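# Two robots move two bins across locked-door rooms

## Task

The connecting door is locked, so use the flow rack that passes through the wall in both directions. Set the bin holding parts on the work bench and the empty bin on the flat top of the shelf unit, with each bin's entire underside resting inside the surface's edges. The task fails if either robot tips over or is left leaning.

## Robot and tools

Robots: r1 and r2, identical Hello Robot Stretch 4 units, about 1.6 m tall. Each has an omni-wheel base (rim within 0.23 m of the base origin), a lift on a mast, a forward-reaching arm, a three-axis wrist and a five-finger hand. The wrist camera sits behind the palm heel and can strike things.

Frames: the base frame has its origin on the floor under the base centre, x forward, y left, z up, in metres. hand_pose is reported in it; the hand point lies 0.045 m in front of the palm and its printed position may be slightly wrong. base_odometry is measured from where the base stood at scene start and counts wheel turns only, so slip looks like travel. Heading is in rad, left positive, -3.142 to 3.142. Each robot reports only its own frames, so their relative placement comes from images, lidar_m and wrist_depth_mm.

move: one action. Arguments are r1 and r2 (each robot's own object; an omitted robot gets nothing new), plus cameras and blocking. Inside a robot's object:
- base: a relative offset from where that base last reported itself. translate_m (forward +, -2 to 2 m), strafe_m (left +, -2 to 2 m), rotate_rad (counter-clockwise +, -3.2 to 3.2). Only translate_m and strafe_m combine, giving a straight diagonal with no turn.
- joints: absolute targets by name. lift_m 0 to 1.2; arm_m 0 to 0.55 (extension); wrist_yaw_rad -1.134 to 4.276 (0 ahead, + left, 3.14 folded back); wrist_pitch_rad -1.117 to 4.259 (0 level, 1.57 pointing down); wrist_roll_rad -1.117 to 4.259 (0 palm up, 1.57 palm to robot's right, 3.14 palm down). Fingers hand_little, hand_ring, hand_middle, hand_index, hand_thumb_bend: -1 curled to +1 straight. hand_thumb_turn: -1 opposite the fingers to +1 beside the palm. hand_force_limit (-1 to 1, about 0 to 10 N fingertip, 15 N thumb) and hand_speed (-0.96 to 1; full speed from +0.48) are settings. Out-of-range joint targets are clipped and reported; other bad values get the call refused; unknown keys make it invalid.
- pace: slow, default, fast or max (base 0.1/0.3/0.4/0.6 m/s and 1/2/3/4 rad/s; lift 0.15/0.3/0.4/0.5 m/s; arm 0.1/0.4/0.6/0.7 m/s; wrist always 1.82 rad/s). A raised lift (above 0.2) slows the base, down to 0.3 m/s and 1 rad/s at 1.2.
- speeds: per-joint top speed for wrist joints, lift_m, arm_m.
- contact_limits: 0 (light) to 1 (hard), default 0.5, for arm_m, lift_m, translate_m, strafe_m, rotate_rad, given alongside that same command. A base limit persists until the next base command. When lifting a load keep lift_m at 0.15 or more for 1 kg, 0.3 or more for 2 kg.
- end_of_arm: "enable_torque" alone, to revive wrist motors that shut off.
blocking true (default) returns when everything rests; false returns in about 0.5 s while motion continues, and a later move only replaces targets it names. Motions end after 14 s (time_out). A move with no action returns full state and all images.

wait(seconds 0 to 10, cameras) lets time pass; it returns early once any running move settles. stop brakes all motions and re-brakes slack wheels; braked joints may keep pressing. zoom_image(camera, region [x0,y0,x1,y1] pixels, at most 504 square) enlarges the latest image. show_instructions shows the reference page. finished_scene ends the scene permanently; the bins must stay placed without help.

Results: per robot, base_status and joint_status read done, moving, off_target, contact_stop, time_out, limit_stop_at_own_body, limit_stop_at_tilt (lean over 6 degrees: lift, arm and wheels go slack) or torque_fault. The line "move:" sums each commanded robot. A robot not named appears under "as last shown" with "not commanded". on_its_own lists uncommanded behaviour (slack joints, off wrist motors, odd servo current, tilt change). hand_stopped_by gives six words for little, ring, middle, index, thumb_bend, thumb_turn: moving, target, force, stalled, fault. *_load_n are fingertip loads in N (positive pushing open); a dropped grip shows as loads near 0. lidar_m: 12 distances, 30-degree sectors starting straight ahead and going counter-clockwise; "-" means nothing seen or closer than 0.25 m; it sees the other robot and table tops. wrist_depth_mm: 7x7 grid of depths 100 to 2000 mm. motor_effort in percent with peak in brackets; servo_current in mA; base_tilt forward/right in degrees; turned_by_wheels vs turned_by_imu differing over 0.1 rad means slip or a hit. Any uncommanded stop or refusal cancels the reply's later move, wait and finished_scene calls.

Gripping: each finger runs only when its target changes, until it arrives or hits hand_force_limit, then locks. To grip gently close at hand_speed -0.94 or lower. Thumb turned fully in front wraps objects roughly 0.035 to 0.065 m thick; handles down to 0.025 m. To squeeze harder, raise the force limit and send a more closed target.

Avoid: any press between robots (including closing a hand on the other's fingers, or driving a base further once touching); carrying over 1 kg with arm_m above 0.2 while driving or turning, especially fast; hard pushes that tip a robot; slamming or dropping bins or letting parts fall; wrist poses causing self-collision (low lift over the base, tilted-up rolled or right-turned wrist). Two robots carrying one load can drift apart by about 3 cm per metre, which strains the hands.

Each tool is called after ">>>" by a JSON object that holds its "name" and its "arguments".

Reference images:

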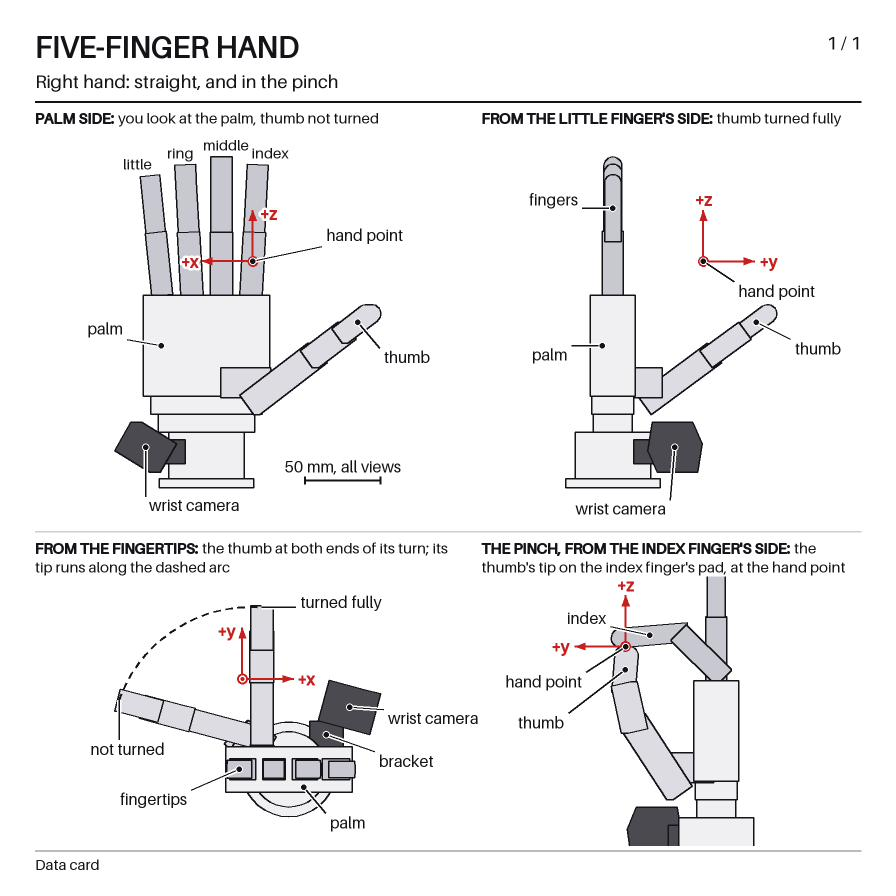

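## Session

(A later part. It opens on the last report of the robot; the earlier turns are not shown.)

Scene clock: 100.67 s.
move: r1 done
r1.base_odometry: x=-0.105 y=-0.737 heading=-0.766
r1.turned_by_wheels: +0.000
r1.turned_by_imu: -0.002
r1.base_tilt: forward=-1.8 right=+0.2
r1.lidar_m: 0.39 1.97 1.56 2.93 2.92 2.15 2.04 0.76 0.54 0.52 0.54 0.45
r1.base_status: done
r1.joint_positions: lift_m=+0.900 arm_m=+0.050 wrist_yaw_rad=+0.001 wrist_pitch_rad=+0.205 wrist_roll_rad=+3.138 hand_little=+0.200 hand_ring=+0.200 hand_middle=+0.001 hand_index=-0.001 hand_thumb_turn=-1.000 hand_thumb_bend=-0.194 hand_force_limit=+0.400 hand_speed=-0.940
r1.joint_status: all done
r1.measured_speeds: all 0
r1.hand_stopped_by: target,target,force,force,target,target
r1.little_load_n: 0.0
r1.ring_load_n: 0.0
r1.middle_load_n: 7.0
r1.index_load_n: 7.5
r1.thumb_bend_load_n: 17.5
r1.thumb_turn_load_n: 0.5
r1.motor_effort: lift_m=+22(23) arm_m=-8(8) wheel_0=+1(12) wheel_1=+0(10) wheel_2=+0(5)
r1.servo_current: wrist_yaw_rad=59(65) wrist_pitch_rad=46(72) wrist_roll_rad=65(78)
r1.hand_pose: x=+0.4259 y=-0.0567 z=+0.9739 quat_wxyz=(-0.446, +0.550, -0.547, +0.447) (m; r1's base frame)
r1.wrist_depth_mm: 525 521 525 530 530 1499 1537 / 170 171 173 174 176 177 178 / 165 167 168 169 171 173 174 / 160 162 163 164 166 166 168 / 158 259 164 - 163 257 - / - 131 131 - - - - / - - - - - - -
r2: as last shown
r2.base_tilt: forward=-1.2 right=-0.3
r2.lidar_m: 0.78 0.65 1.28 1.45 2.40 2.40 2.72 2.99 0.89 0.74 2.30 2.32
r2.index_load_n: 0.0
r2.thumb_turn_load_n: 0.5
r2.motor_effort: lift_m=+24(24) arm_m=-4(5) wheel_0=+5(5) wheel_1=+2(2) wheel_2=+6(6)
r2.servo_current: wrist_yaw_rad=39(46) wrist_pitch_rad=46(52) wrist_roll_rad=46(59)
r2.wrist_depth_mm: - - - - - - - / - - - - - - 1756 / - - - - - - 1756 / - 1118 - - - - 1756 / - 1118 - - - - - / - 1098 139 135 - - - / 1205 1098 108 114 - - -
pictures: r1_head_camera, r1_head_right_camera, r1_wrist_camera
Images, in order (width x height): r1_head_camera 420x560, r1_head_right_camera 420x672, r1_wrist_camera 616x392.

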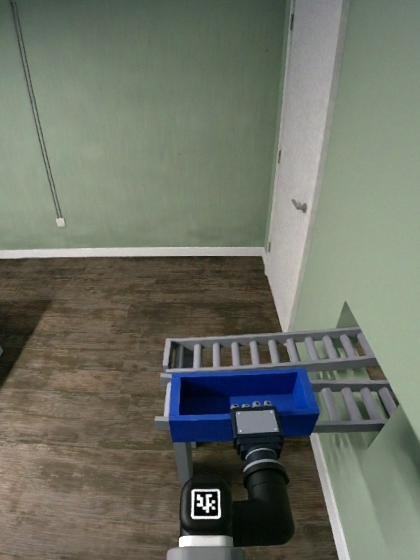

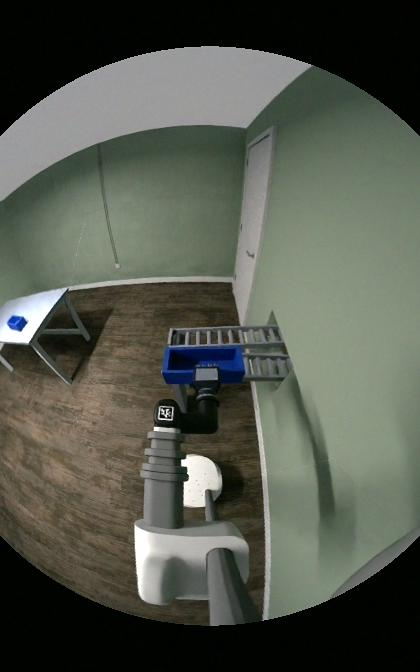

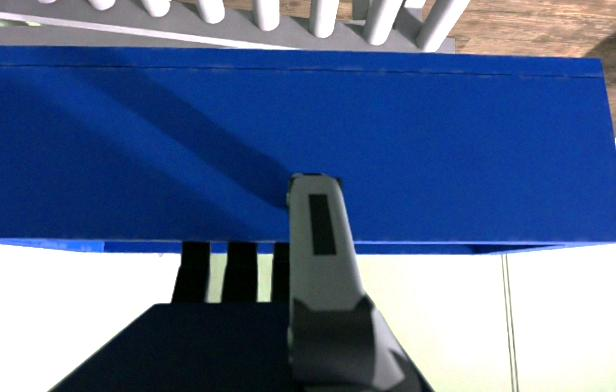

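>>> {"name": "move", "arguments": {"r1": {"joints": {"arm_m": 0.305, "wrist_yaw_rad": -0.035}}, "cameras": []}}

>>> {"name": "move", "arguments": {"r1": {"joints": {"lift_m": 0.7}}, "cameras": ["r1_wrist_camera", "r1_head_camera"]}}

>>> {"name": "zoom_image", "arguments": {"camera": "r1_head_camera", "region": [130, 330, 300, 450]}}

Scene clock: 105.07 s.
move: r1 done
r1.base_odometry: x=-0.105 y=-0.737 heading=-0.766
r1.turned_by_wheels: +0.000
r1.turned_by_imu: -0.002
r1.base_tilt: forward=-1.9 right=+0.1
r1.lidar_m: 0.56 1.98 1.54 2.93 2.93 2.14 2.04 0.77 0.55 0.51 0.54 0.59
r1.base_status: not commanded
r1.joint_positions: lift_m=+0.900 arm_m=+0.305 wrist_yaw_rad=-0.034 wrist_pitch_rad=+0.205 wrist_roll_rad=+3.138 hand_little=+0.200 hand_ring=+0.200 hand_middle=+0.001 hand_index=-0.001 hand_thumb_turn=-1.000 hand_thumb_bend=-0.194 hand_force_limit=+0.400 hand_speed=-0.940
r1.joint_status: all done
r1.measured_speeds: all 0
r1.hand_stopped_by: target,target,force,force,target,target
r1.little_load_n: 0.0
r1.ring_load_n: 0.0
r1.middle_load_n: 7.0
r1.index_load_n: 7.0
r1.thumb_bend_load_n: 17.5
r1.thumb_turn_load_n: 0.5
r1.motor_effort: lift_m=+22(23) arm_m=+8(12) wheel_0=+1(1) wheel_1=+0(0) wheel_2=+0(0)
r1.servo_current: wrist_yaw_rad=33(85) wrist_pitch_rad=59(65) wrist_roll_rad=59(65)
r1.hand_pose: x=+0.6780 y=-0.0638 z=+0.9739 quat_wxyz=(-0.438, +0.540, -0.557, +0.455) (m; r1's base frame)
r1.wrist_depth_mm: 530 539 559 1576 1576 1537 1537 / 170 171 173 174 175 177 178 / 166 167 168 169 171 172 174 / 160 162 163 164 166 166 168 / 166 260 165 - 163 257 - / - 946 132 - - - - / - - - - - - -
r2.base_odometry: x=+0.004 y=-0.600 heading=-0.392
r2.turned_by_wheels: +0.000
r2.turned_by_imu: +0.001
r2.base_tilt: forward=-1.1 right=-0.4
r2.lidar_m: 0.77 0.65 1.26 1.46 2.40 2.39 2.73 3.00 0.87 0.72 2.28 2.30
r2.base_status: not commanded
r2.joint_positions: lift_m=+1.000 arm_m=+0.000 wrist_yaw_rad=+0.002 wrist_pitch_rad=+0.004 wrist_roll_rad=+0.000 hand_little=+1.000 hand_ring=+1.000 hand_middle=+1.000 hand_index=+1.000 hand_thumb_turn=+1.000 hand_thumb_bend=+1.000 hand_force_limit=+0.000 hand_speed=-0.800
r2.joint_status: not commanded
r2.measured_speeds: all 0
r2.hand_stopped_by: target,target,target,target,target,target
r2.little_load_n: 0.5
r2.ring_load_n: 0.0
r2.middle_load_n: -0.5
r2.index_load_n: -0.5
r2.thumb_bend_load_n: 0.0
r2.thumb_turn_load_n: 0.0
r2.motor_effort: lift_m=+24(24) arm_m=-4(4) wheel_0=+5(5) wheel_1=+2(2) wheel_2=+6(6)
r2.servo_current: wrist_yaw_rad=39(39) wrist_pitch_rad=52(52) wrist_roll_rad=59(59)
r2.hand_pose: x=+0.3929 y=-0.1178 z=+1.2371 quat_wxyz=(+0.498, +0.501, +0.502, +0.499) (m; r2's base frame)
r2.wrist_depth_mm: - - - - - - - / - - - - - - 1756 / - - - - - - 1756 / - 1118 - - - - 1808 / - 1138 - - - - - / - 1118 139 135 - - - / 1205 1098 108 114 - - -
pictures: none
No camera images: "cameras" was empty.

Scene clock: 106.97 s.
move: r1 done
r1.base_odometry: x=-0.105 y=-0.737 heading=-0.766
r1.turned_by_wheels: +0.000
r1.turned_by_imu: -0.001
r1.base_tilt: forward=-1.7 right=+0.2
r1.lidar_m: 0.56 2.00 1.54 2.94 2.93 2.14 2.04 0.76 0.54 0.51 0.55 0.59
r1.base_status: not commanded
r1.joint_positions: lift_m=+0.700 arm_m=+0.305 wrist_yaw_rad=-0.034 wrist_pitch_rad=+0.205 wrist_roll_rad=+3.138 hand_little=+0.200 hand_ring=+0.200 hand_middle=+0.001 hand_index=-0.001 hand_thumb_turn=-1.000 hand_thumb_bend=-0.194 hand_force_limit=+0.400 hand_speed=-0.940
r1.joint_status: all done
r1.measured_speeds: all 0
r1.hand_stopped_by: target,target,force,force,target,target
r1.little_load_n: 0.0
r1.ring_load_n: 0.0
r1.middle_load_n: 8.0
r1.index_load_n: 8.0
r1.thumb_bend_load_n: 15.0
r1.thumb_turn_load_n: 2.0
r1.motor_effort: lift_m=+17(21) arm_m=+8(8) wheel_0=+1(1) wheel_1=+0(0) wheel_2=+0(0)
r1.servo_current: wrist_yaw_rad=59(59) wrist_pitch_rad=33(72) wrist_roll_rad=52(72)
r1.hand_pose: x=+0.6780 y=-0.0638 z=+0.7744 quat_wxyz=(-0.438, +0.540, -0.557, +0.455) (m; r1's base frame)
r1.wrist_depth_mm: 231 223 212 243 216 206 245 / 172 173 173 175 176 177 178 / 166 167 168 169 171 172 174 / 160 162 163 165 166 166 167 / - 976 169 - 163 173 - / - 976 132 - - - - / - - - - - - -
r2: as last shown
r2.turned_by_imu: +0.000
r2.base_tilt: forward=-1.1 right=-0.2
r2.lidar_m: 0.77 0.63 1.28 1.46 2.39 2.38 2.68 3.00 0.86 0.73 2.31 2.31
r2.little_load_n: 0.0
r2.middle_load_n: 0.0
r2.index_load_n: 0.0
r2.servo_current: wrist_yaw_rad=46(46) wrist_pitch_rad=52(52) wrist_roll_rad=39(65)
r2.wrist_depth_mm: - - - - - - - / - - - - - - 1756 / - - - - - - 1756 / - 1098 - - - - 1756 / - 1138 - - - - - / - 1098 139 135 - - - / 1229 1098 108 114 - - -
pictures: r1_head_camera, r1_wrist_camera
Images, in order (width x height): r1_head_camera 420x560, r1_wrist_camera 616x392.

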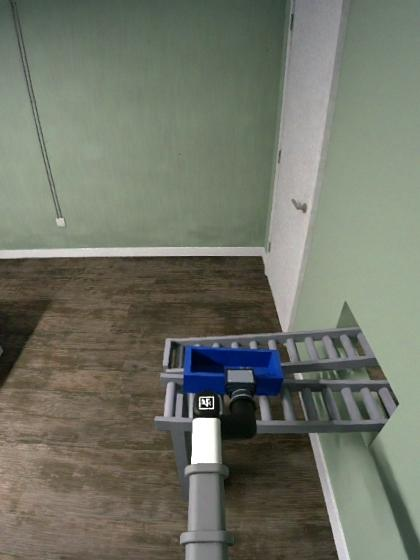

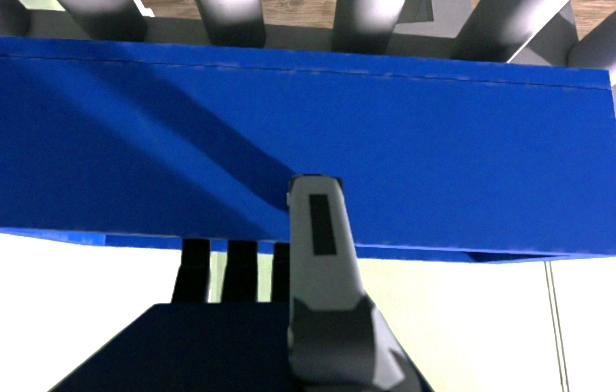

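Scaled by 2.965 from the camera's 420x560 image, which has a finer 1200x1600 frame.

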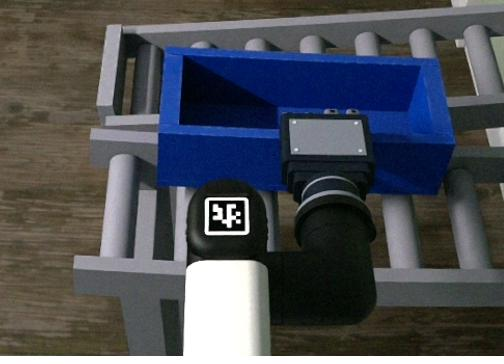

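>>> {"name": "move", "arguments": {"r1": {"joints":{"lift_m":0.655},"pace":"slow","contact_limits":{"lift_m":0.1}}, "cameras": ["r1_head_camera","r1_wrist_camera","r1_head_right_camera"]}}

>>> {"name": "zoom_image", "arguments": {"camera": "r1_head_camera", "region": [130, 300, 330, 480]}}

Scene clock: 109.40 s.
move: r1 contact_stop
r1.base_odometry: x=-0.105 y=-0.737 heading=-0.766
r1.turned_by_wheels: +0.000
r1.turned_by_imu: -0.001
r1.base_tilt: forward=-1.7 right=+0.1
r1.lidar_m: 0.56 1.98 1.55 2.95 2.94 2.14 2.05 0.76 0.55 0.52 0.56 0.58
r1.base_status: not commanded
r1.joint_positions: lift_m=+0.689 arm_m=+0.305 wrist_yaw_rad=-0.037 wrist_pitch_rad=+0.202 wrist_roll_rad=+3.140 hand_little=+0.200 hand_ring=+0.200 hand_middle=+0.003 hand_index=+0.000 hand_thumb_turn=-1.000 hand_thumb_bend=-0.200 hand_force_limit=+0.400 hand_speed=-0.940
r1.joint_status: lift_m contact_stop (moved -0.011 of -0.045)
r1.measured_speeds: all 0
r1.hand_stopped_by: target,target,force,force,target,target
r1.little_load_n: 0.0
r1.ring_load_n: 0.0
r1.middle_load_n: 13.0
r1.index_load_n: 14.0
r1.thumb_bend_load_n: -4.0
r1.thumb_turn_load_n: 0.0
r1.on_its_own: lift_m is slack since a contact_stop (your +0.655 is given up)
r1.motor_effort: lift_m=+20(20) arm_m=+7(8) wheel_0=+0(1) wheel_1=+0(1) wheel_2=+1(1)
r1.servo_current: wrist_yaw_rad=39(72) wrist_pitch_rad=26(117) wrist_roll_rad=26(65)
r1.contact_limits: lift_m 0.1
r1.hand_pose: x=+0.6782 y=-0.0642 z=+0.7643 quat_wxyz=(-0.438, +0.538, -0.557, +0.456) (m; r1's base frame)
r1.wrist_depth_mm: 224 208 203 242 189 206 173 / 174 174 175 176 177 179 238 / 167 168 169 171 172 174 176 / 161 163 163 165 166 167 168 / 167 263 165 - 162 163 164 / - 991 132 - - - - / - - - - - - -
r2: as last shown
r2.base_tilt: forward=-1.0 right=-0.3
r2.lidar_m: 0.75 0.62 1.27 1.46 2.40 2.39 2.72 2.98 0.84 0.72 2.29 2.30
r2.servo_current: wrist_yaw_rad=39(46) wrist_pitch_rad=39(52) wrist_roll_rad=39(65)
r2.wrist_depth_mm: - - - - - - - / - - - - - - 1756 / - - - - - - 1756 / - 1098 - - - - 1808 / - 1118 - - - - - / - 1098 139 135 - - - / 1205 1098 108 114 - - -
pictures: r1_head_camera, r1_head_right_camera, r1_wrist_camera
Images, in order (width x height): r1_head_camera 420x560, r1_head_right_camera 420x672, r1_wrist_camera 616x392.

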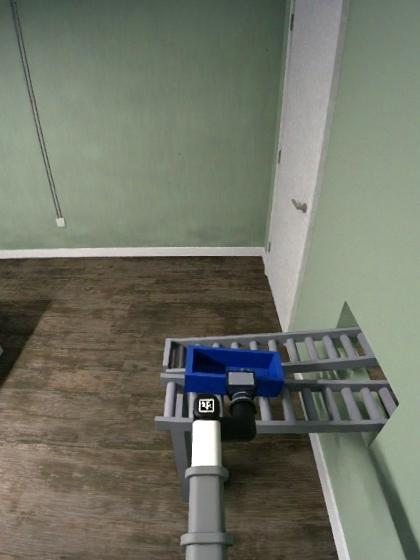

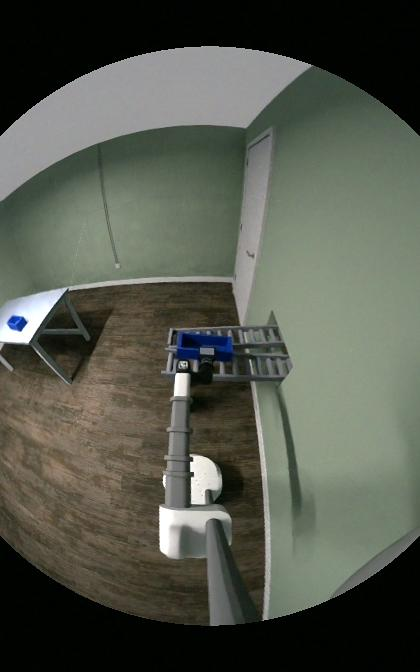

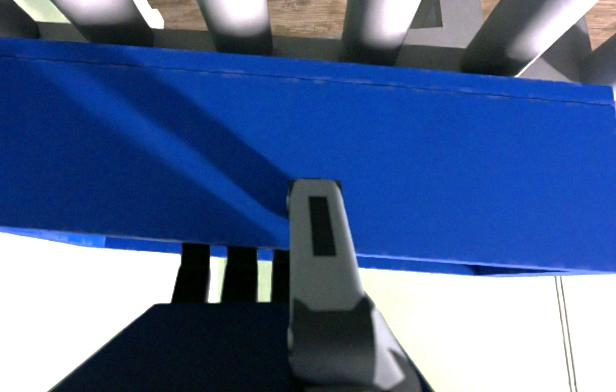

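Scaled by 2.520 from the camera's 420x560 image, which has a finer 1200x1600 frame.

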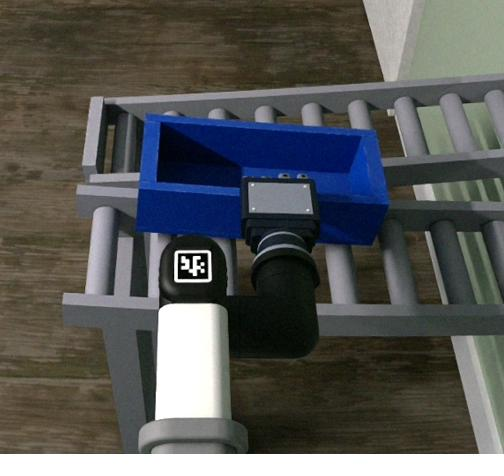

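>>> {"name": "move", "arguments": {"r1": {"joints":{"lift_m":0.655},"pace":"slow","contact_limits":{"lift_m":0.25}}, "cameras": ["r1_head_camera","r1_wrist_camera"]}}

>>> {"name": "zoom_image", "arguments": {"camera": "r1_head_camera", "region": [130, 300, 330, 480]}}

Scene clock: 110.87 s.
move: r1 done
r1.base_odometry: x=-0.105 y=-0.737 heading=-0.766
r1.turned_by_wheels: +0.000
r1.turned_by_imu: -0.001
r1.base_tilt: forward=-1.8 right=+0.1
r1.lidar_m: 0.57 1.99 1.57 2.95 2.95 2.15 2.04 0.77 0.54 0.51 0.54 0.58
r1.base_status: not commanded
r1.joint_positions: lift_m=+0.656 arm_m=+0.305 wrist_yaw_rad=-0.038 wrist_pitch_rad=+0.176 wrist_roll_rad=+3.140 hand_little=+0.200 hand_ring=+0.200 hand_middle=+0.003 hand_index=+0.000 hand_thumb_turn=-1.000 hand_thumb_bend=-0.201 hand_force_limit=+0.400 hand_speed=-0.940
r1.joint_status: all done
r1.measured_speeds: all 0
r1.hand_stopped_by: target,target,force,force,target,target
r1.little_load_n: 0.0
r1.ring_load_n: 0.0
r1.middle_load_n: 16.0
r1.index_load_n: 17.0
r1.thumb_bend_load_n: -7.0
r1.thumb_turn_load_n: -0.5
r1.motor_effort: lift_m=+3(18) arm_m=+7(8) wheel_0=+0(1) wheel_1=+0(0) wheel_2=-1(1)
r1.servo_current: wrist_yaw_rad=33(65) wrist_pitch_rad=117(163) wrist_roll_rad=33(65)
r1.contact_limits: lift_m 0.25
r1.hand_pose: x=+0.6807 y=-0.0645 z=+0.7364 quat_wxyz=(-0.445, +0.532, -0.552, +0.463) (m; r1's base frame)
r1.wrist_depth_mm: 224 203 200 224 179 223 171 / 174 175 176 177 179 199 221 / 168 169 170 171 173 175 175 / 161 163 163 166 167 167 168 / 160 262 164 - 162 163 163 / - 976 131 - - - - / - - - - - - -
r2: as last shown
r2.base_tilt: forward=-0.9 right=-0.2
r2.lidar_m: 0.77 0.65 1.27 1.44 2.40 2.40 2.72 3.00 0.86 0.72 2.29 2.30
r2.motor_effort: lift_m=+24(24) arm_m=-4(4) wheel_0=+5(5) wheel_1=+2(2) wheel_2=+6(7)
r2.servo_current: wrist_yaw_rad=39(39) wrist_pitch_rad=46(52) wrist_roll_rad=39(52)
r2.wrist_depth_mm: - - - - - - - / - - - - - - 1756 / - - - - - - 1756 / - 1118 - - - - 1756 / - 1118 - - - - - / - 1098 138 135 - - - / 1229 1098 108 114 - - -
pictures: r1_head_camera, r1_wrist_camera
Images, in order (width x height): r1_head_camera 420x560, r1_wrist_camera 616x392.

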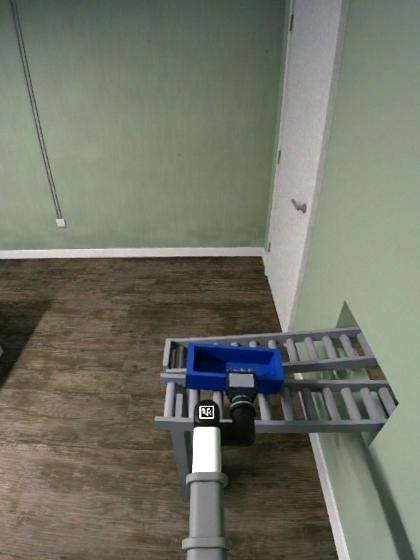

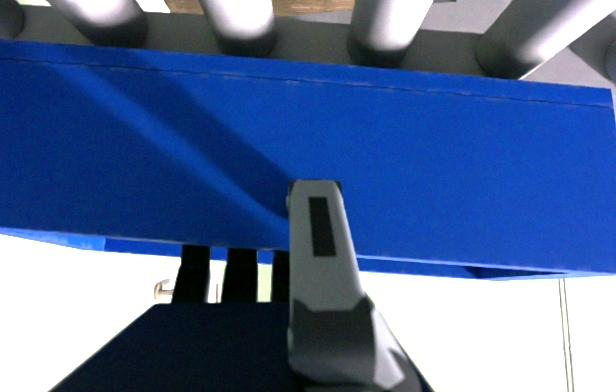

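Scaled by 2.520 from the camera's 420x560 image, which has a finer 1200x1600 frame.

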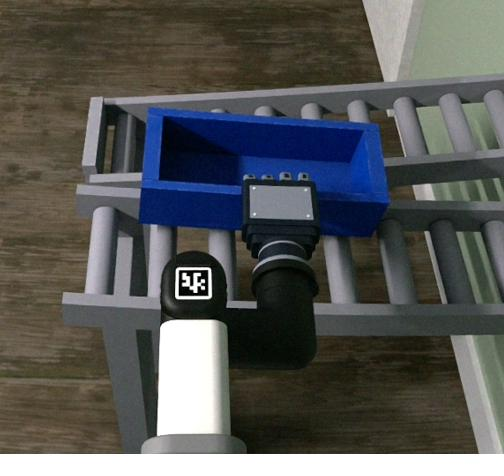

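>>> {"name": "move", "arguments": {"r1": {"joints":{"lift_m":0.71},"pace":"slow","contact_limits":{"lift_m":0.3}}}}

>>> {"name": "move", "arguments": {"r1": {"joints":{"arm_m":0.235},"pace":"slow","contact_limits":{"arm_m":0.2}}, "cameras": ["r1_head_camera","r1_wrist_camera"]}}

>>> {"name": "zoom_image", "arguments": {"camera": "r1_head_camera", "region": [140, 350, 300, 450]}}

>>> {"name": "zoom_image", "arguments": {"camera": "r1_wrist_camera", "region": [60, 0, 560, 200]}}

Scene clock: 112.93 s.
move: r1 done
r1.base_odometry: x=-0.105 y=-0.737 heading=-0.766
r1.turned_by_wheels: +0.000
r1.turned_by_imu: -0.001
r1.base_tilt: forward=-1.7 right=+0.1
r1.lidar_m: 0.57 1.96 1.55 2.96 2.92 2.15 2.04 0.76 0.53 0.51 0.55 0.58
r1.base_status: not commanded
r1.joint_positions: lift_m=+0.710 arm_m=+0.305 wrist_yaw_rad=-0.037 wrist_pitch_rad=+0.205 wrist_roll_rad=+3.140 hand_little=+0.200 hand_ring=+0.200 hand_middle=+0.004 hand_index=+0.000 hand_thumb_turn=-1.000 hand_thumb_bend=-0.201 hand_force_limit=+0.400 hand_speed=-0.940
r1.joint_status: all done
r1.measured_speeds: all 0
r1.hand_stopped_by: target,target,force,force,target,target
r1.little_load_n: 0.0
r1.ring_load_n: 0.0
r1.middle_load_n: 13.0
r1.index_load_n: 14.0
r1.thumb_bend_load_n: -7.0
r1.thumb_turn_load_n: -1.0
r1.motor_effort: lift_m=+23(25) arm_m=+7(8) wheel_0=+0(1) wheel_1=+0(0) wheel_2=-2(2)
r1.servo_current: wrist_yaw_rad=33(52) wrist_pitch_rad=65(150) wrist_roll_rad=0(65)
r1.contact_limits: lift_m 0.3
r1.hand_pose: x=+0.6779 y=-0.0643 z=+0.7838 quat_wxyz=(-0.437, +0.539, -0.558, +0.455) (m; r1's base frame)
r1.wrist_depth_mm: 242 241 241 244 224 216 246 / 173 174 175 176 177 180 243 / 167 168 170 170 172 174 175 / 161 163 163 166 166 167 168 / 161 263 165 - 162 163 163 / - 976 132 - - - - / - - - - - - -
r2: as last shown
r2.base_tilt: forward=-1.0 right=-0.3
r2.lidar_m: 0.75 0.62 1.26 1.45 2.42 2.40 2.72 3.02 0.86 0.71 2.30 2.31
r2.servo_current: wrist_yaw_rad=33(39) wrist_pitch_rad=39(59) wrist_roll_rad=46(46)
r2.wrist_depth_mm: - - - - - - - / - - - - - - 1756 / - - - - - - 1756 / - 1098 - - - - 1756 / - 1138 - - - - - / - 1098 139 135 - - - / 1205 1098 108 114 - - -
pictures: none

Scene clock: 114.90 s.
move: r1 done
r1.base_odometry: x=-0.105 y=-0.737 heading=-0.766
r1.turned_by_wheels: +0.000
r1.turned_by_imu: -0.001
r1.base_tilt: forward=-1.8 right=+0.3
r1.lidar_m: 0.56 1.98 1.54 2.94 2.95 2.13 2.04 0.75 0.54 0.51 0.56 0.59
r1.base_status: not commanded
r1.joint_positions: lift_m=+0.710 arm_m=+0.235 wrist_yaw_rad=-0.037 wrist_pitch_rad=+0.205 wrist_roll_rad=+3.140 hand_little=+0.200 hand_ring=+0.200 hand_middle=+0.004 hand_index=+0.000 hand_thumb_turn=-1.000 hand_thumb_bend=-0.201 hand_force_limit=+0.400 hand_speed=-0.940
r1.joint_status: all done
r1.measured_speeds: all 0
r1.hand_stopped_by: target,target,force,force,target,target
r1.little_load_n: 0.0
r1.ring_load_n: 0.0
r1.middle_load_n: 13.0
r1.index_load_n: 14.0
r1.thumb_bend_load_n: -7.0
r1.thumb_turn_load_n: -0.5
r1.motor_effort: lift_m=+23(24) arm_m=-8(11) wheel_0=+0(1) wheel_1=+0(0) wheel_2=-1(2)
r1.servo_current: wrist_yaw_rad=33(65) wrist_pitch_rad=72(72) wrist_roll_rad=59(72)
r1.contact_limits: arm_m 0.2; lift_m 0.3
r1.hand_pose: x=+0.6087 y=-0.0642 z=+0.7838 quat_wxyz=(-0.438, +0.539, -0.558, +0.455) (m; r1's base frame)
r1.wrist_depth_mm: 246 233 233 1160 216 203 163 / 173 174 175 176 177 179 243 / 167 168 169 171 172 174 175 / 161 163 164 166 166 167 168 / 161 263 165 - 162 163 164 / - 1025 132 - - - - / - - - - - - -
r2: as last shown
r2.base_tilt: forward=-1.1 right=-0.1
r2.lidar_m: 0.77 0.64 1.26 1.46 2.41 2.41 2.73 3.00 0.86 0.72 2.31 2.29
r2.motor_effort: lift_m=+24(24) arm_m=-4(4) wheel_0=+5(5) wheel_1=+2(2) wheel_2=+6(6)
r2.servo_current: wrist_yaw_rad=39(46) wrist_pitch_rad=52(52) wrist_roll_rad=26(65)
r2.wrist_depth_mm: - - - - - - - / - - - - - - 1756 / - - - - - - 1708 / - 1098 - - - - 1808 / - 1138 - - - - - / - 1098 139 135 - - - / 1205 1078 108 114 - - -
pictures: r1_head_camera, r1_wrist_camera
Images, in order (width x height): r1_head_camera 420x560, r1_wrist_camera 616x392.

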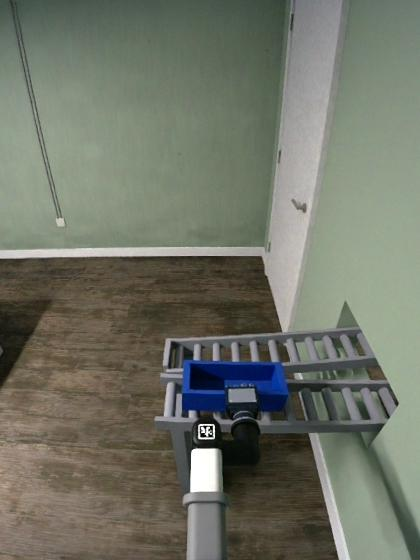

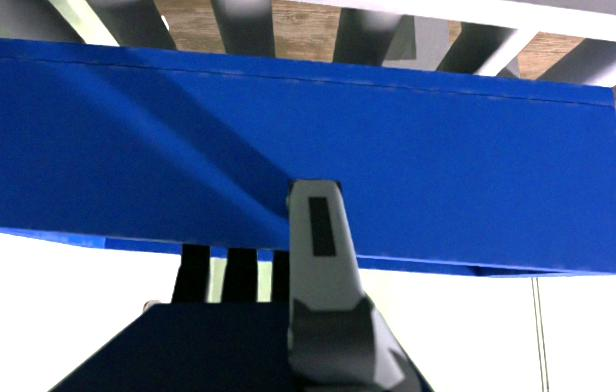

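Scaled by 3.150 from the camera's 420x560 image, which has a finer 1200x1600 frame.

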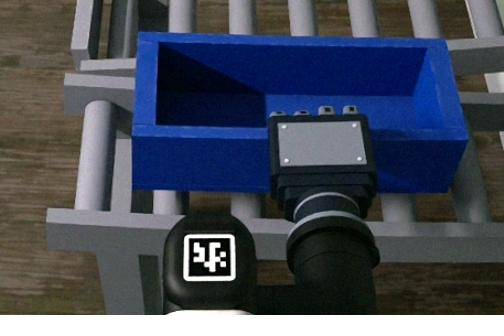

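Scaled by 1.008.

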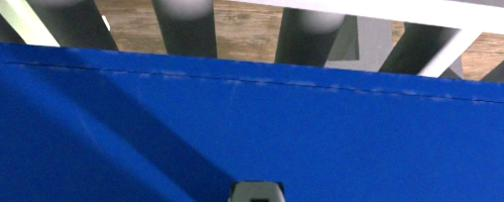

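>>> {"name": "zoom_image", "arguments": {"camera": "r1_head_camera", "region": [250, 340, 350, 440]}}

>>> {"name": "zoom_image", "arguments": {"camera": "r1_head_camera", "region": [145, 350, 225, 440]}}

Scaled by 5.040 from the camera's 420x560 image, which has a finer 1200x1600 frame.

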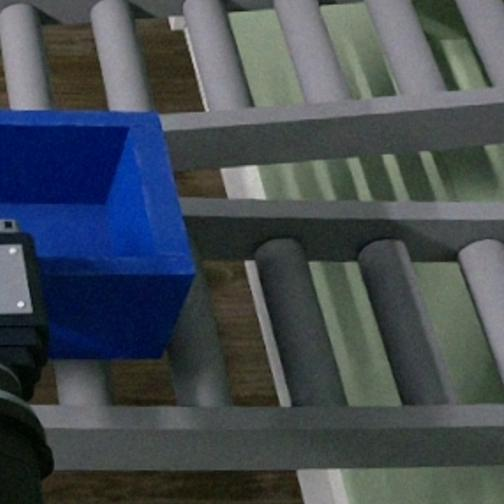

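Scaled by 5.600 from the camera's 420x560 image, which has a finer 1200x1600 frame.

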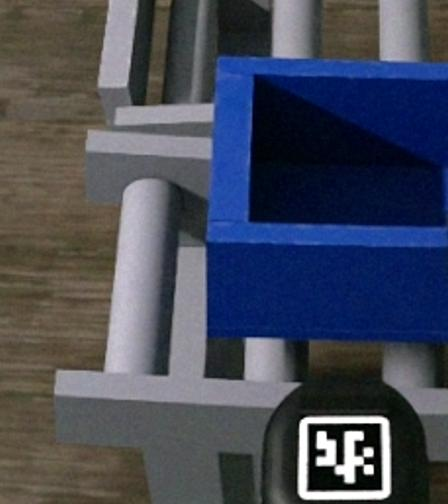

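>>> {"name": "move", "arguments": {"r1": {"joints":{"lift_m":0.69,"arm_m":0.233},"pace":"slow","contact_limits":{"lift_m":0.2,"arm_m":0.2}}, "cameras": ["r1_head_camera","r1_wrist_camera"]}}

>>> {"name": "zoom_image", "arguments": {"camera": "r1_head_camera", "region": [140, 340, 340, 450]}}

>>> {"name": "zoom_image", "arguments": {"camera": "r1_wrist_camera", "region": [116, 0, 616, 150]}}

Scene clock: 117.50 s.
move: r1 done
r1.base_odometry: x=-0.105 y=-0.737 heading=-0.766
r1.turned_by_wheels: +0.000
r1.turned_by_imu: -0.001
r1.base_tilt: forward=-1.7 right=+0.0
r1.lidar_m: 0.56 1.98 1.58 2.95 2.91 2.14 2.05 0.76 0.54 0.51 0.55 0.58
r1.base_status: not commanded
r1.joint_positions: lift_m=+0.690 arm_m=+0.233 wrist_yaw_rad=-0.037 wrist_pitch_rad=+0.205 wrist_roll_rad=+3.140 hand_little=+0.200 hand_ring=+0.200 hand_middle=+0.004 hand_index=+0.000 hand_thumb_turn=-1.000 hand_thumb_bend=-0.201 hand_force_limit=+0.400 hand_speed=-0.940
r1.joint_status: all done
r1.measured_speeds: all 0
r1.hand_stopped_by: target,target,force,force,target,target
r1.little_load_n: 0.0
r1.ring_load_n: 0.0
r1.middle_load_n: 13.0
r1.index_load_n: 14.0
r1.thumb_bend_load_n: -7.0
r1.thumb_turn_load_n: -0.5
r1.motor_effort: lift_m=+17(23) arm_m=-8(11) wheel_0=+0(1) wheel_1=+0(0) wheel_2=-2(2)
r1.servo_current: wrist_yaw_rad=13(52) wrist_pitch_rad=59(72) wrist_roll_rad=52(65)
r1.contact_limits: arm_m 0.2; lift_m 0.2
r1.hand_pose: x=+0.6067 y=-0.0642 z=+0.7644 quat_wxyz=(-0.438, +0.539, -0.558, +0.455) (m; r1's base frame)
r1.wrist_depth_mm: 221 160 156 151 150 151 152 / 174 174 175 176 177 178 - / 167 168 170 170 172 174 176 / 161 163 163 166 167 167 168 / 161 262 165 - 162 163 163 / - 1025 131 - - - - / - - - - - - -
r2: as last shown
r2.base_tilt: forward=-1.2 right=-0.4
r2.lidar_m: 0.77 0.64 1.27 1.46 2.39 2.40 2.70 2.99 0.86 0.74 2.29 2.32
r2.motor_effort: lift_m=+24(24) arm_m=-4(4) wheel_0=+5(5) wheel_1=+2(2) wheel_2=+6(7)
r2.servo_current: wrist_yaw_rad=39(46) wrist_pitch_rad=52(52) wrist_roll_rad=52(52)
r2.wrist_depth_mm: - - - - - - - / - - - - - - 1708 / - - - - - - 1808 / - 1118 - - - - 1756 / - 1138 - - - - - / - 1098 139 135 - - - / 1205 1098 108 114 - - -
pictures: r1_head_camera, r1_wrist_camera
Images, in order (width x height): r1_head_camera 420x560, r1_wrist_camera 616x392.

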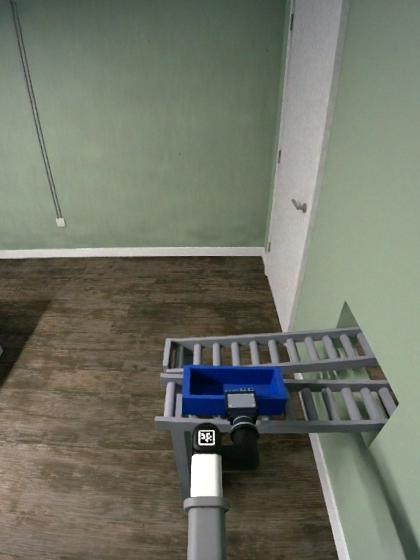

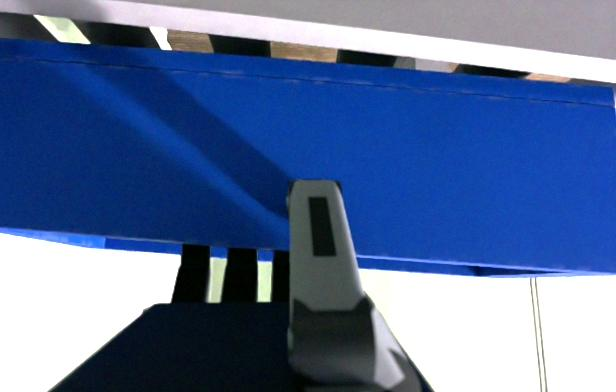

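Scaled by 2.520 from the camera's 420x560 image, which has a finer 1200x1600 frame.

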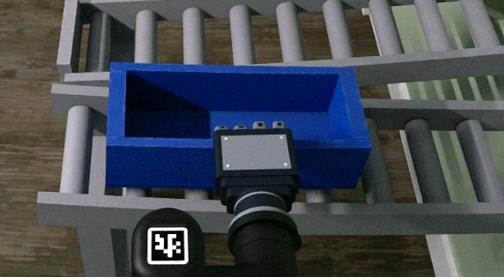

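Scaled by 1.008.

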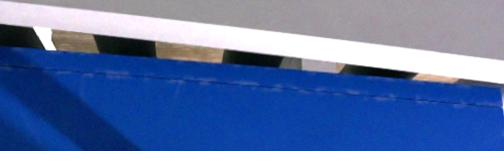

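>>> {"name": "move", "arguments": {"r1": {"joints":{"wrist_roll_rad":3.185,"arm_m":0.237},"pace":"slow","contact_limits":{"arm_m":0.2}}, "cameras": ["r1_head_camera","r1_wrist_camera"]}}

>>> {"name": "zoom_image", "arguments": {"camera": "r1_head_camera", "region": [140, 340, 340, 450]}}

>>> {"name": "zoom_image", "arguments": {"camera": "r1_wrist_camera", "region": [116, 0, 616, 150]}}

Scene clock: 118.83 s.
move: r1 done
r1.base_odometry: x=-0.105 y=-0.737 heading=-0.766
r1.turned_by_wheels: +0.000
r1.turned_by_imu: -0.001
r1.base_tilt: forward=-1.7 right=+0.1
r1.lidar_m: 0.56 1.97 1.56 2.93 2.92 2.16 2.04 0.78 0.55 0.50 0.54 0.59
r1.base_status: not commanded
r1.joint_positions: lift_m=+0.690 arm_m=+0.237 wrist_yaw_rad=-0.037 wrist_pitch_rad=+0.205 wrist_roll_rad=+3.182 hand_little=+0.200 hand_ring=+0.200 hand_middle=+0.004 hand_index=+0.000 hand_thumb_turn=-1.000 hand_thumb_bend=-0.201 hand_force_limit=+0.400 hand_speed=-0.940
r1.joint_status: all done
r1.measured_speeds: all 0
r1.hand_stopped_by: target,target,force,force,target,target
r1.little_load_n: 0.0
r1.ring_load_n: 0.0
r1.middle_load_n: 13.0
r1.index_load_n: 14.5
r1.thumb_bend_load_n: -7.0
r1.thumb_turn_load_n: -0.5
r1.motor_effort: lift_m=+17(17) arm_m=+8(10) wheel_0=+0(1) wheel_1=+0(0) wheel_2=-1(2)
r1.servo_current: wrist_yaw_rad=33(52) wrist_pitch_rad=59(72) wrist_roll_rad=39(65)
r1.contact_limits: arm_m 0.2; lift_m 0.2
r1.hand_pose: x=+0.6102 y=-0.0617 z=+0.7657 quat_wxyz=(-0.447, +0.527, -0.569, +0.445) (m; r1's base frame)
r1.wrist_depth_mm: 156 153 154 151 148 148 148 / 173 174 175 176 177 198 - / 167 168 169 171 172 174 176 / 161 163 163 166 166 167 168 / 161 262 164 - 162 163 164 / - 1042 132 - - - - / - - - - - - -
r2: as last shown
r2.base_tilt: forward=-1.0 right=-0.4
r2.lidar_m: 0.76 0.65 1.27 1.46 2.39 2.40 2.69 2.98 0.87 0.74 2.28 2.32
r2.servo_current: wrist_yaw_rad=39(46) wrist_pitch_rad=46(52) wrist_roll_rad=39(46)
r2.wrist_depth_mm: - - - - - - - / - - - - - - 1756 / - - - - - - 1756 / - 1098 - - - - 1756 / - 1118 - - - - - / - 1098 138 135 - - - / 1229 1118 108 114 - - -
pictures: r1_head_camera, r1_wrist_camera
Images, in order (width x height): r1_head_camera 420x560, r1_wrist_camera 616x392.

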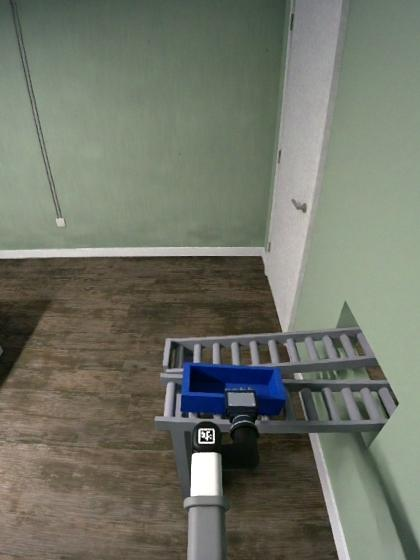

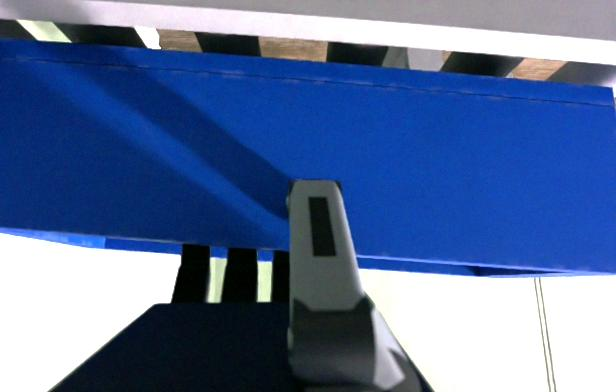

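Scaled by 2.520 from the camera's 420x560 image, which has a finer 1200x1600 frame.

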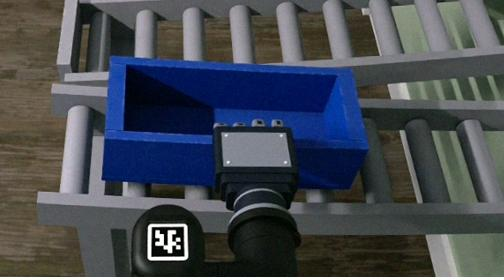

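Scaled by 1.008.

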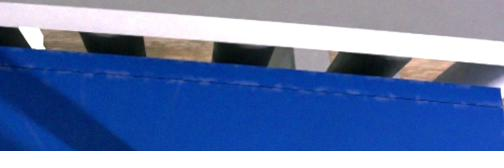

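>>> {"name": "move", "arguments": {"r1": {"joints":{"lift_m":0.678},"pace":"slow","contact_limits":{"lift_m":0.2}}, "cameras": ["r1_head_camera","r1_wrist_camera"]}}

>>> {"name": "zoom_image", "arguments": {"camera": "r1_head_camera", "region": [140, 340, 340, 450]}}

>>> {"name": "zoom_image", "arguments": {"camera": "r1_wrist_camera", "region": [116, 0, 616, 150]}}

Scene clock: 119.80 s.
move: r1 done
r1.base_odometry: x=-0.105 y=-0.737 heading=-0.766
r1.turned_by_wheels: +0.000
r1.turned_by_imu: +0.000
r1.base_tilt: forward=-1.6 right=+0.3
r1.lidar_m: 0.56 2.00 1.54 2.95 2.94 2.14 2.04 0.75 0.55 0.51 0.54 0.58
r1.base_status: not commanded
r1.joint_positions: lift_m=+0.678 arm_m=+0.237 wrist_yaw_rad=-0.037 wrist_pitch_rad=+0.205 wrist_roll_rad=+3.182 hand_little=+0.200 hand_ring=+0.200 hand_middle=+0.004 hand_index=+0.000 hand_thumb_turn=-1.000 hand_thumb_bend=-0.201 hand_force_limit=+0.400 hand_speed=-0.940
r1.joint_status: all done
r1.measured_speeds: all 0
r1.hand_stopped_by: target,target,force,force,target,target
r1.little_load_n: 0.0
r1.ring_load_n: 0.0
r1.middle_load_n: 13.0
r1.index_load_n: 14.0
r1.thumb_bend_load_n: -6.5
r1.thumb_turn_load_n: -0.5
r1.motor_effort: lift_m=+17(17) arm_m=+9(9) wheel_0=+0(1) wheel_1=+0(0) wheel_2=-1(2)
r1.servo_current: wrist_yaw_rad=46(59) wrist_pitch_rad=46(65) wrist_roll_rad=39(52)
r1.contact_limits: arm_m 0.2; lift_m 0.2
r1.hand_pose: x=+0.6102 y=-0.0617 z=+0.7537 quat_wxyz=(-0.447, +0.527, -0.569, +0.445) (m; r1's base frame)
r1.wrist_depth_mm: 142 143 143 144 145 145 146 / 173 174 175 175 176 154 150 / 167 168 169 171 172 174 176 / 161 162 164 166 166 167 168 / 161 263 165 - 162 163 164 / - 1025 132 - - - - / - - - - - - -
r2.base_odometry: x=+0.004 y=-0.600 heading=-0.392
r2.turned_by_wheels: +0.000
r2.turned_by_imu: +0.000
r2.base_tilt: forward=-1.0 right=-0.3
r2.lidar_m: 0.75 0.64 1.27 1.43 2.40 2.40 2.75 3.00 0.88 0.72 2.29 2.30
r2.base_status: not commanded
r2.joint_positions: lift_m=+1.000 arm_m=+0.000 wrist_yaw_rad=+0.002 wrist_pitch_rad=+0.004 wrist_roll_rad=+0.000 hand_little=+1.000 hand_ring=+1.000 hand_middle=+1.000 hand_index=+1.000 hand_thumb_turn=+1.000 hand_thumb_bend=+1.000 hand_force_limit=+0.000 hand_speed=-0.800
r2.joint_status: not commanded
r2.measured_speeds: all 0
r2.hand_stopped_by: target,target,target,target,target,target
r2.little_load_n: 0.0
r2.ring_load_n: 0.0
r2.middle_load_n: 0.0
r2.index_load_n: 0.0
r2.thumb_bend_load_n: 0.0
r2.thumb_turn_load_n: 0.0
r2.motor_effort: lift_m=+24(24) arm_m=-4(4) wheel_0=+5(5) wheel_1=+2(2) wheel_2=+6(6)
r2.servo_current: wrist_yaw_rad=39(39) wrist_pitch_rad=46(52) wrist_roll_rad=33(65)
r2.hand_pose: x=+0.3929 y=-0.1178 z=+1.2371 quat_wxyz=(+0.498, +0.501, +0.502, +0.499) (m; r2's base frame)
r2.wrist_depth_mm: - - - - - - - / - - - - - - 1756 / - - - - - - 1808 / - 1098 - - - - 1808 / - 1118 - - - - - / - 1098 139 135 - - - / 1229 1098 108 114 - - -
pictures: r1_head_camera, r1_wrist_camera
Images, in order (width x height): r1_head_camera 420x560, r1_wrist_camera 616x392.

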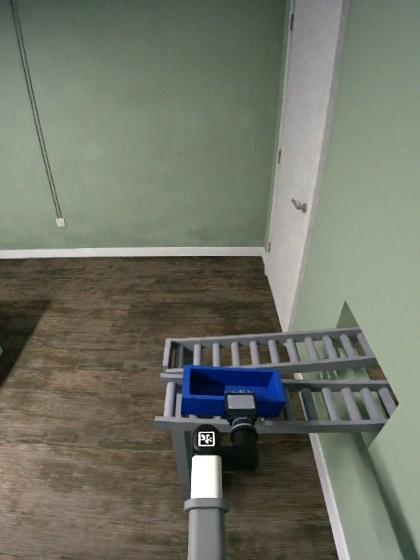

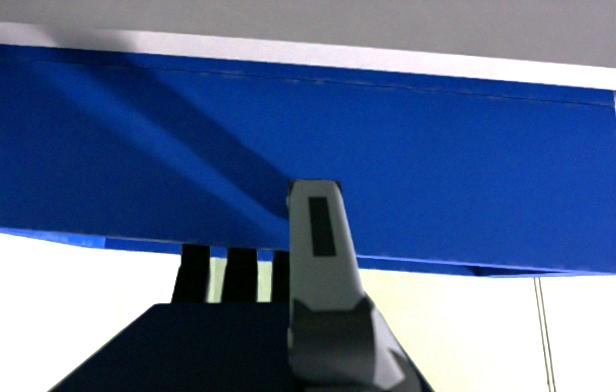

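Scaled by 2.520 from the camera's 420x560 image, which has a finer 1200x1600 frame.

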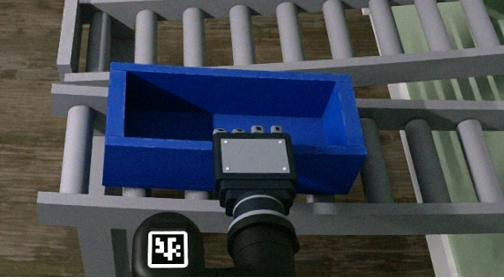

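Scaled by 1.008.

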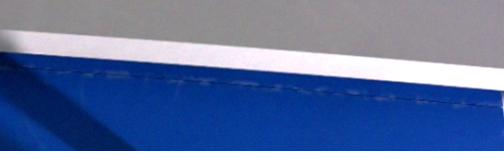

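>>> {"name": "move", "arguments": {"r1": {"joints":{"lift_m":0.668},"pace":"slow","contact_limits":{"lift_m":0.2}}, "cameras": ["r1_head_camera","r1_wrist_camera"]}}

>>> {"name": "zoom_image", "arguments": {"camera": "r1_head_camera", "region": [140, 340, 340, 450]}}

>>> {"name": "zoom_image", "arguments": {"camera": "r1_wrist_camera", "region": [116, 0, 616, 150]}}

Scene clock: 120.77 s.
move: r1 done
r1.base_odometry: x=-0.105 y=-0.737 heading=-0.766
r1.turned_by_wheels: +0.000
r1.turned_by_imu: +0.000
r1.base_tilt: forward=-1.7 right=+0.2
r1.lidar_m: 0.57 1.98 1.56 2.95 2.94 2.15 2.04 0.77 0.54 0.51 0.55 0.58
r1.base_status: not commanded
r1.joint_positions: lift_m=+0.668 arm_m=+0.237 wrist_yaw_rad=-0.037 wrist_pitch_rad=+0.203 wrist_roll_rad=+3.182 hand_little=+0.200 hand_ring=+0.200 hand_middle=+0.004 hand_index=+0.000 hand_thumb_turn=-1.000 hand_thumb_bend=-0.201 hand_force_limit=+0.400 hand_speed=-0.940
r1.joint_status: all done
r1.measured_speeds: all 0
r1.hand_stopped_by: target,target,force,force,target,target
r1.little_load_n: 0.0
r1.ring_load_n: 0.0
r1.middle_load_n: 14.0
r1.index_load_n: 13.5
r1.thumb_bend_load_n: -6.5
r1.thumb_turn_load_n: -1.0
r1.motor_effort: lift_m=+14(17) arm_m=+8(9) wheel_0=+0(1) wheel_1=+0(0) wheel_2=-1(2)
r1.servo_current: wrist_yaw_rad=39(46) wrist_pitch_rad=46(59) wrist_roll_rad=39(59)
r1.contact_limits: arm_m 0.2; lift_m 0.2
r1.hand_pose: x=+0.6104 y=-0.0617 z=+0.7443 quat_wxyz=(-0.448, +0.526, -0.569, +0.446) (m; r1's base frame)
r1.wrist_depth_mm: 144 144 143 143 144 145 144 / 173 174 175 175 154 151 147 / 167 168 169 171 172 173 175 / 162 163 164 165 166 166 168 / 159 262 164 - 162 163 163 / - 1042 132 - - - - / - - - - - - -
r2: as last shown
r2.base_tilt: forward=-1.1 right=-0.4
r2.lidar_m: 0.73 0.63 1.28 1.45 2.39 2.40 2.70 3.02 0.87 0.72 2.30 2.32
r2.thumb_bend_load_n: 0.5
r2.servo_current: wrist_yaw_rad=33(46) wrist_pitch_rad=39(52) wrist_roll_rad=52(52)
r2.wrist_depth_mm: - - - - - - - / - - - - - - 1756 / - - - - - - 1756 / - 1098 - - - - 1756 / - 1138 - - - - - / - 1098 139 135 - - - / 1205 1118 108 114 - - -
pictures: r1_head_camera, r1_wrist_camera
Images, in order (width x height): r1_head_camera 420x560, r1_wrist_camera 616x392.

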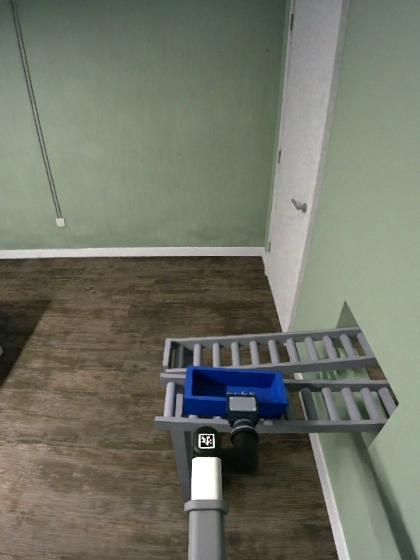

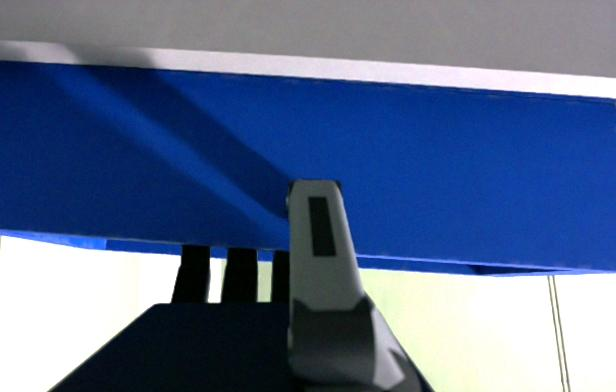

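Scaled by 2.520 from the camera's 420x560 image, which has a finer 1200x1600 frame.

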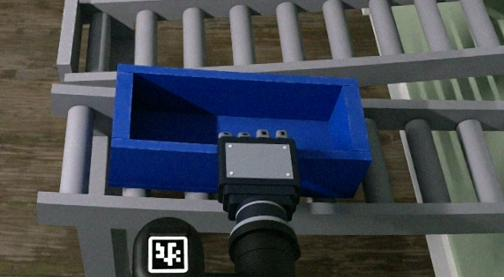

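Scaled by 1.008.

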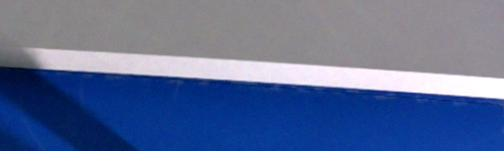

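>>> {"name": "move", "arguments": {"r1": {"joints":{"lift_m":0.663},"pace":"slow","contact_limits":{"lift_m":0.15}}, "cameras": ["r1_head_camera","r1_wrist_camera"]}}

>>> {"name": "zoom_image", "arguments": {"camera": "r1_head_camera", "region": [140, 340, 300, 450]}}

Scene clock: 122.23 s.
move: r1 done
r1.base_odometry: x=-0.105 y=-0.737 heading=-0.766
r1.turned_by_wheels: +0.000
r1.turned_by_imu: -0.001
r1.base_tilt: forward=-1.8 right=+0.1
r1.lidar_m: 0.56 1.98 1.55 2.96 2.93 2.14 2.04 0.77 0.53 0.52 0.55 0.58
r1.base_status: not commanded
r1.joint_positions: lift_m=+0.664 arm_m=+0.237 wrist_yaw_rad=-0.037 wrist_pitch_rad=+0.202 wrist_roll_rad=+3.183 hand_little=+0.200 hand_ring=+0.200 hand_middle=+0.004 hand_index=+0.000 hand_thumb_turn=-1.000 hand_thumb_bend=-0.201 hand_force_limit=+0.400 hand_speed=-0.940
r1.joint_status: all done
r1.measured_speeds: all 0
r1.hand_stopped_by: target,target,force,force,target,target
r1.little_load_n: 0.0
r1.ring_load_n: 0.0
r1.middle_load_n: 12.5
r1.index_load_n: 10.0
r1.thumb_bend_load_n: -7.0
r1.thumb_turn_load_n: -1.5
r1.motor_effort: lift_m=+13(14) arm_m=+8(8) wheel_0=+0(1) wheel_1=+0(0) wheel_2=-2(2)
r1.servo_current: wrist_yaw_rad=52(52) wrist_pitch_rad=46(59) wrist_roll_rad=33(78)
r1.contact_limits: arm_m 0.2; lift_m 0.15
r1.hand_pose: x=+0.6105 y=-0.0617 z=+0.7398 quat_wxyz=(-0.448, +0.526, -0.569, +0.446) (m; r1's base frame)
r1.wrist_depth_mm: 141 141 140 140 140 141 140 / 173 173 174 174 174 150 146 / 168 168 169 170 171 173 174 / 162 163 164 166 166 166 167 / 160 263 164 - 162 163 163 / - 1025 131 - - - - / - - - - - - -
r2: as last shown
r2.base_tilt: forward=-1.1 right=-0.3
r2.lidar_m: 0.78 0.64 1.28 1.47 2.38 2.40 2.72 2.97 0.85 0.71 2.28 2.31
r2.thumb_bend_load_n: 0.0
r2.motor_effort: lift_m=+24(24) arm_m=-4(4) wheel_0=+5(5) wheel_1=+2(2) wheel_2=+7(7)
r2.servo_current: wrist_yaw_rad=33(39) wrist_pitch_rad=39(46) wrist_roll_rad=59(59)
r2.wrist_depth_mm: - - - - - - - / - - - - - - 1756 / - - - - - - 1756 / - 1098 - - - - 1756 / - 1138 - - - - - / - 1098 139 135 - - - / 1205 1098 108 114 - - -
pictures: r1_head_camera, r1_wrist_camera
Images, in order (width x height): r1_head_camera 420x560, r1_wrist_camera 616x392.

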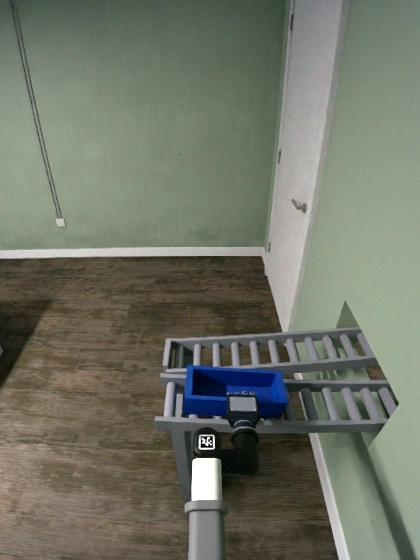

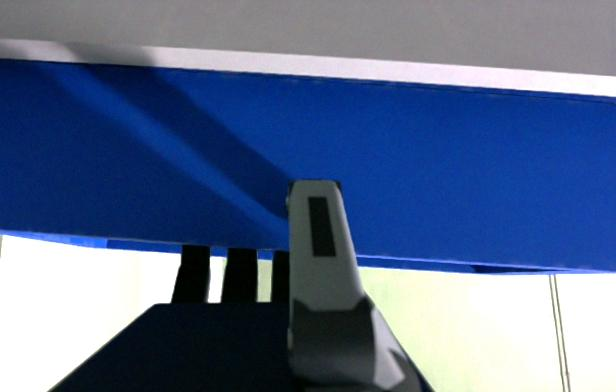

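Scaled by 3.150 from the camera's 420x560 image, which has a finer 1200x1600 frame.

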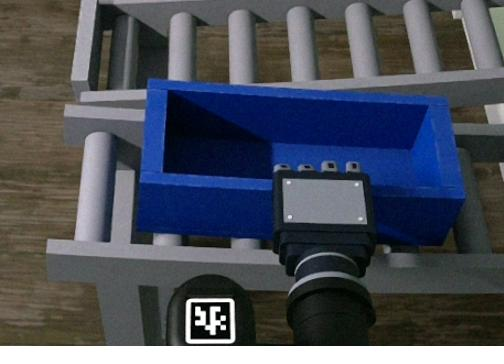

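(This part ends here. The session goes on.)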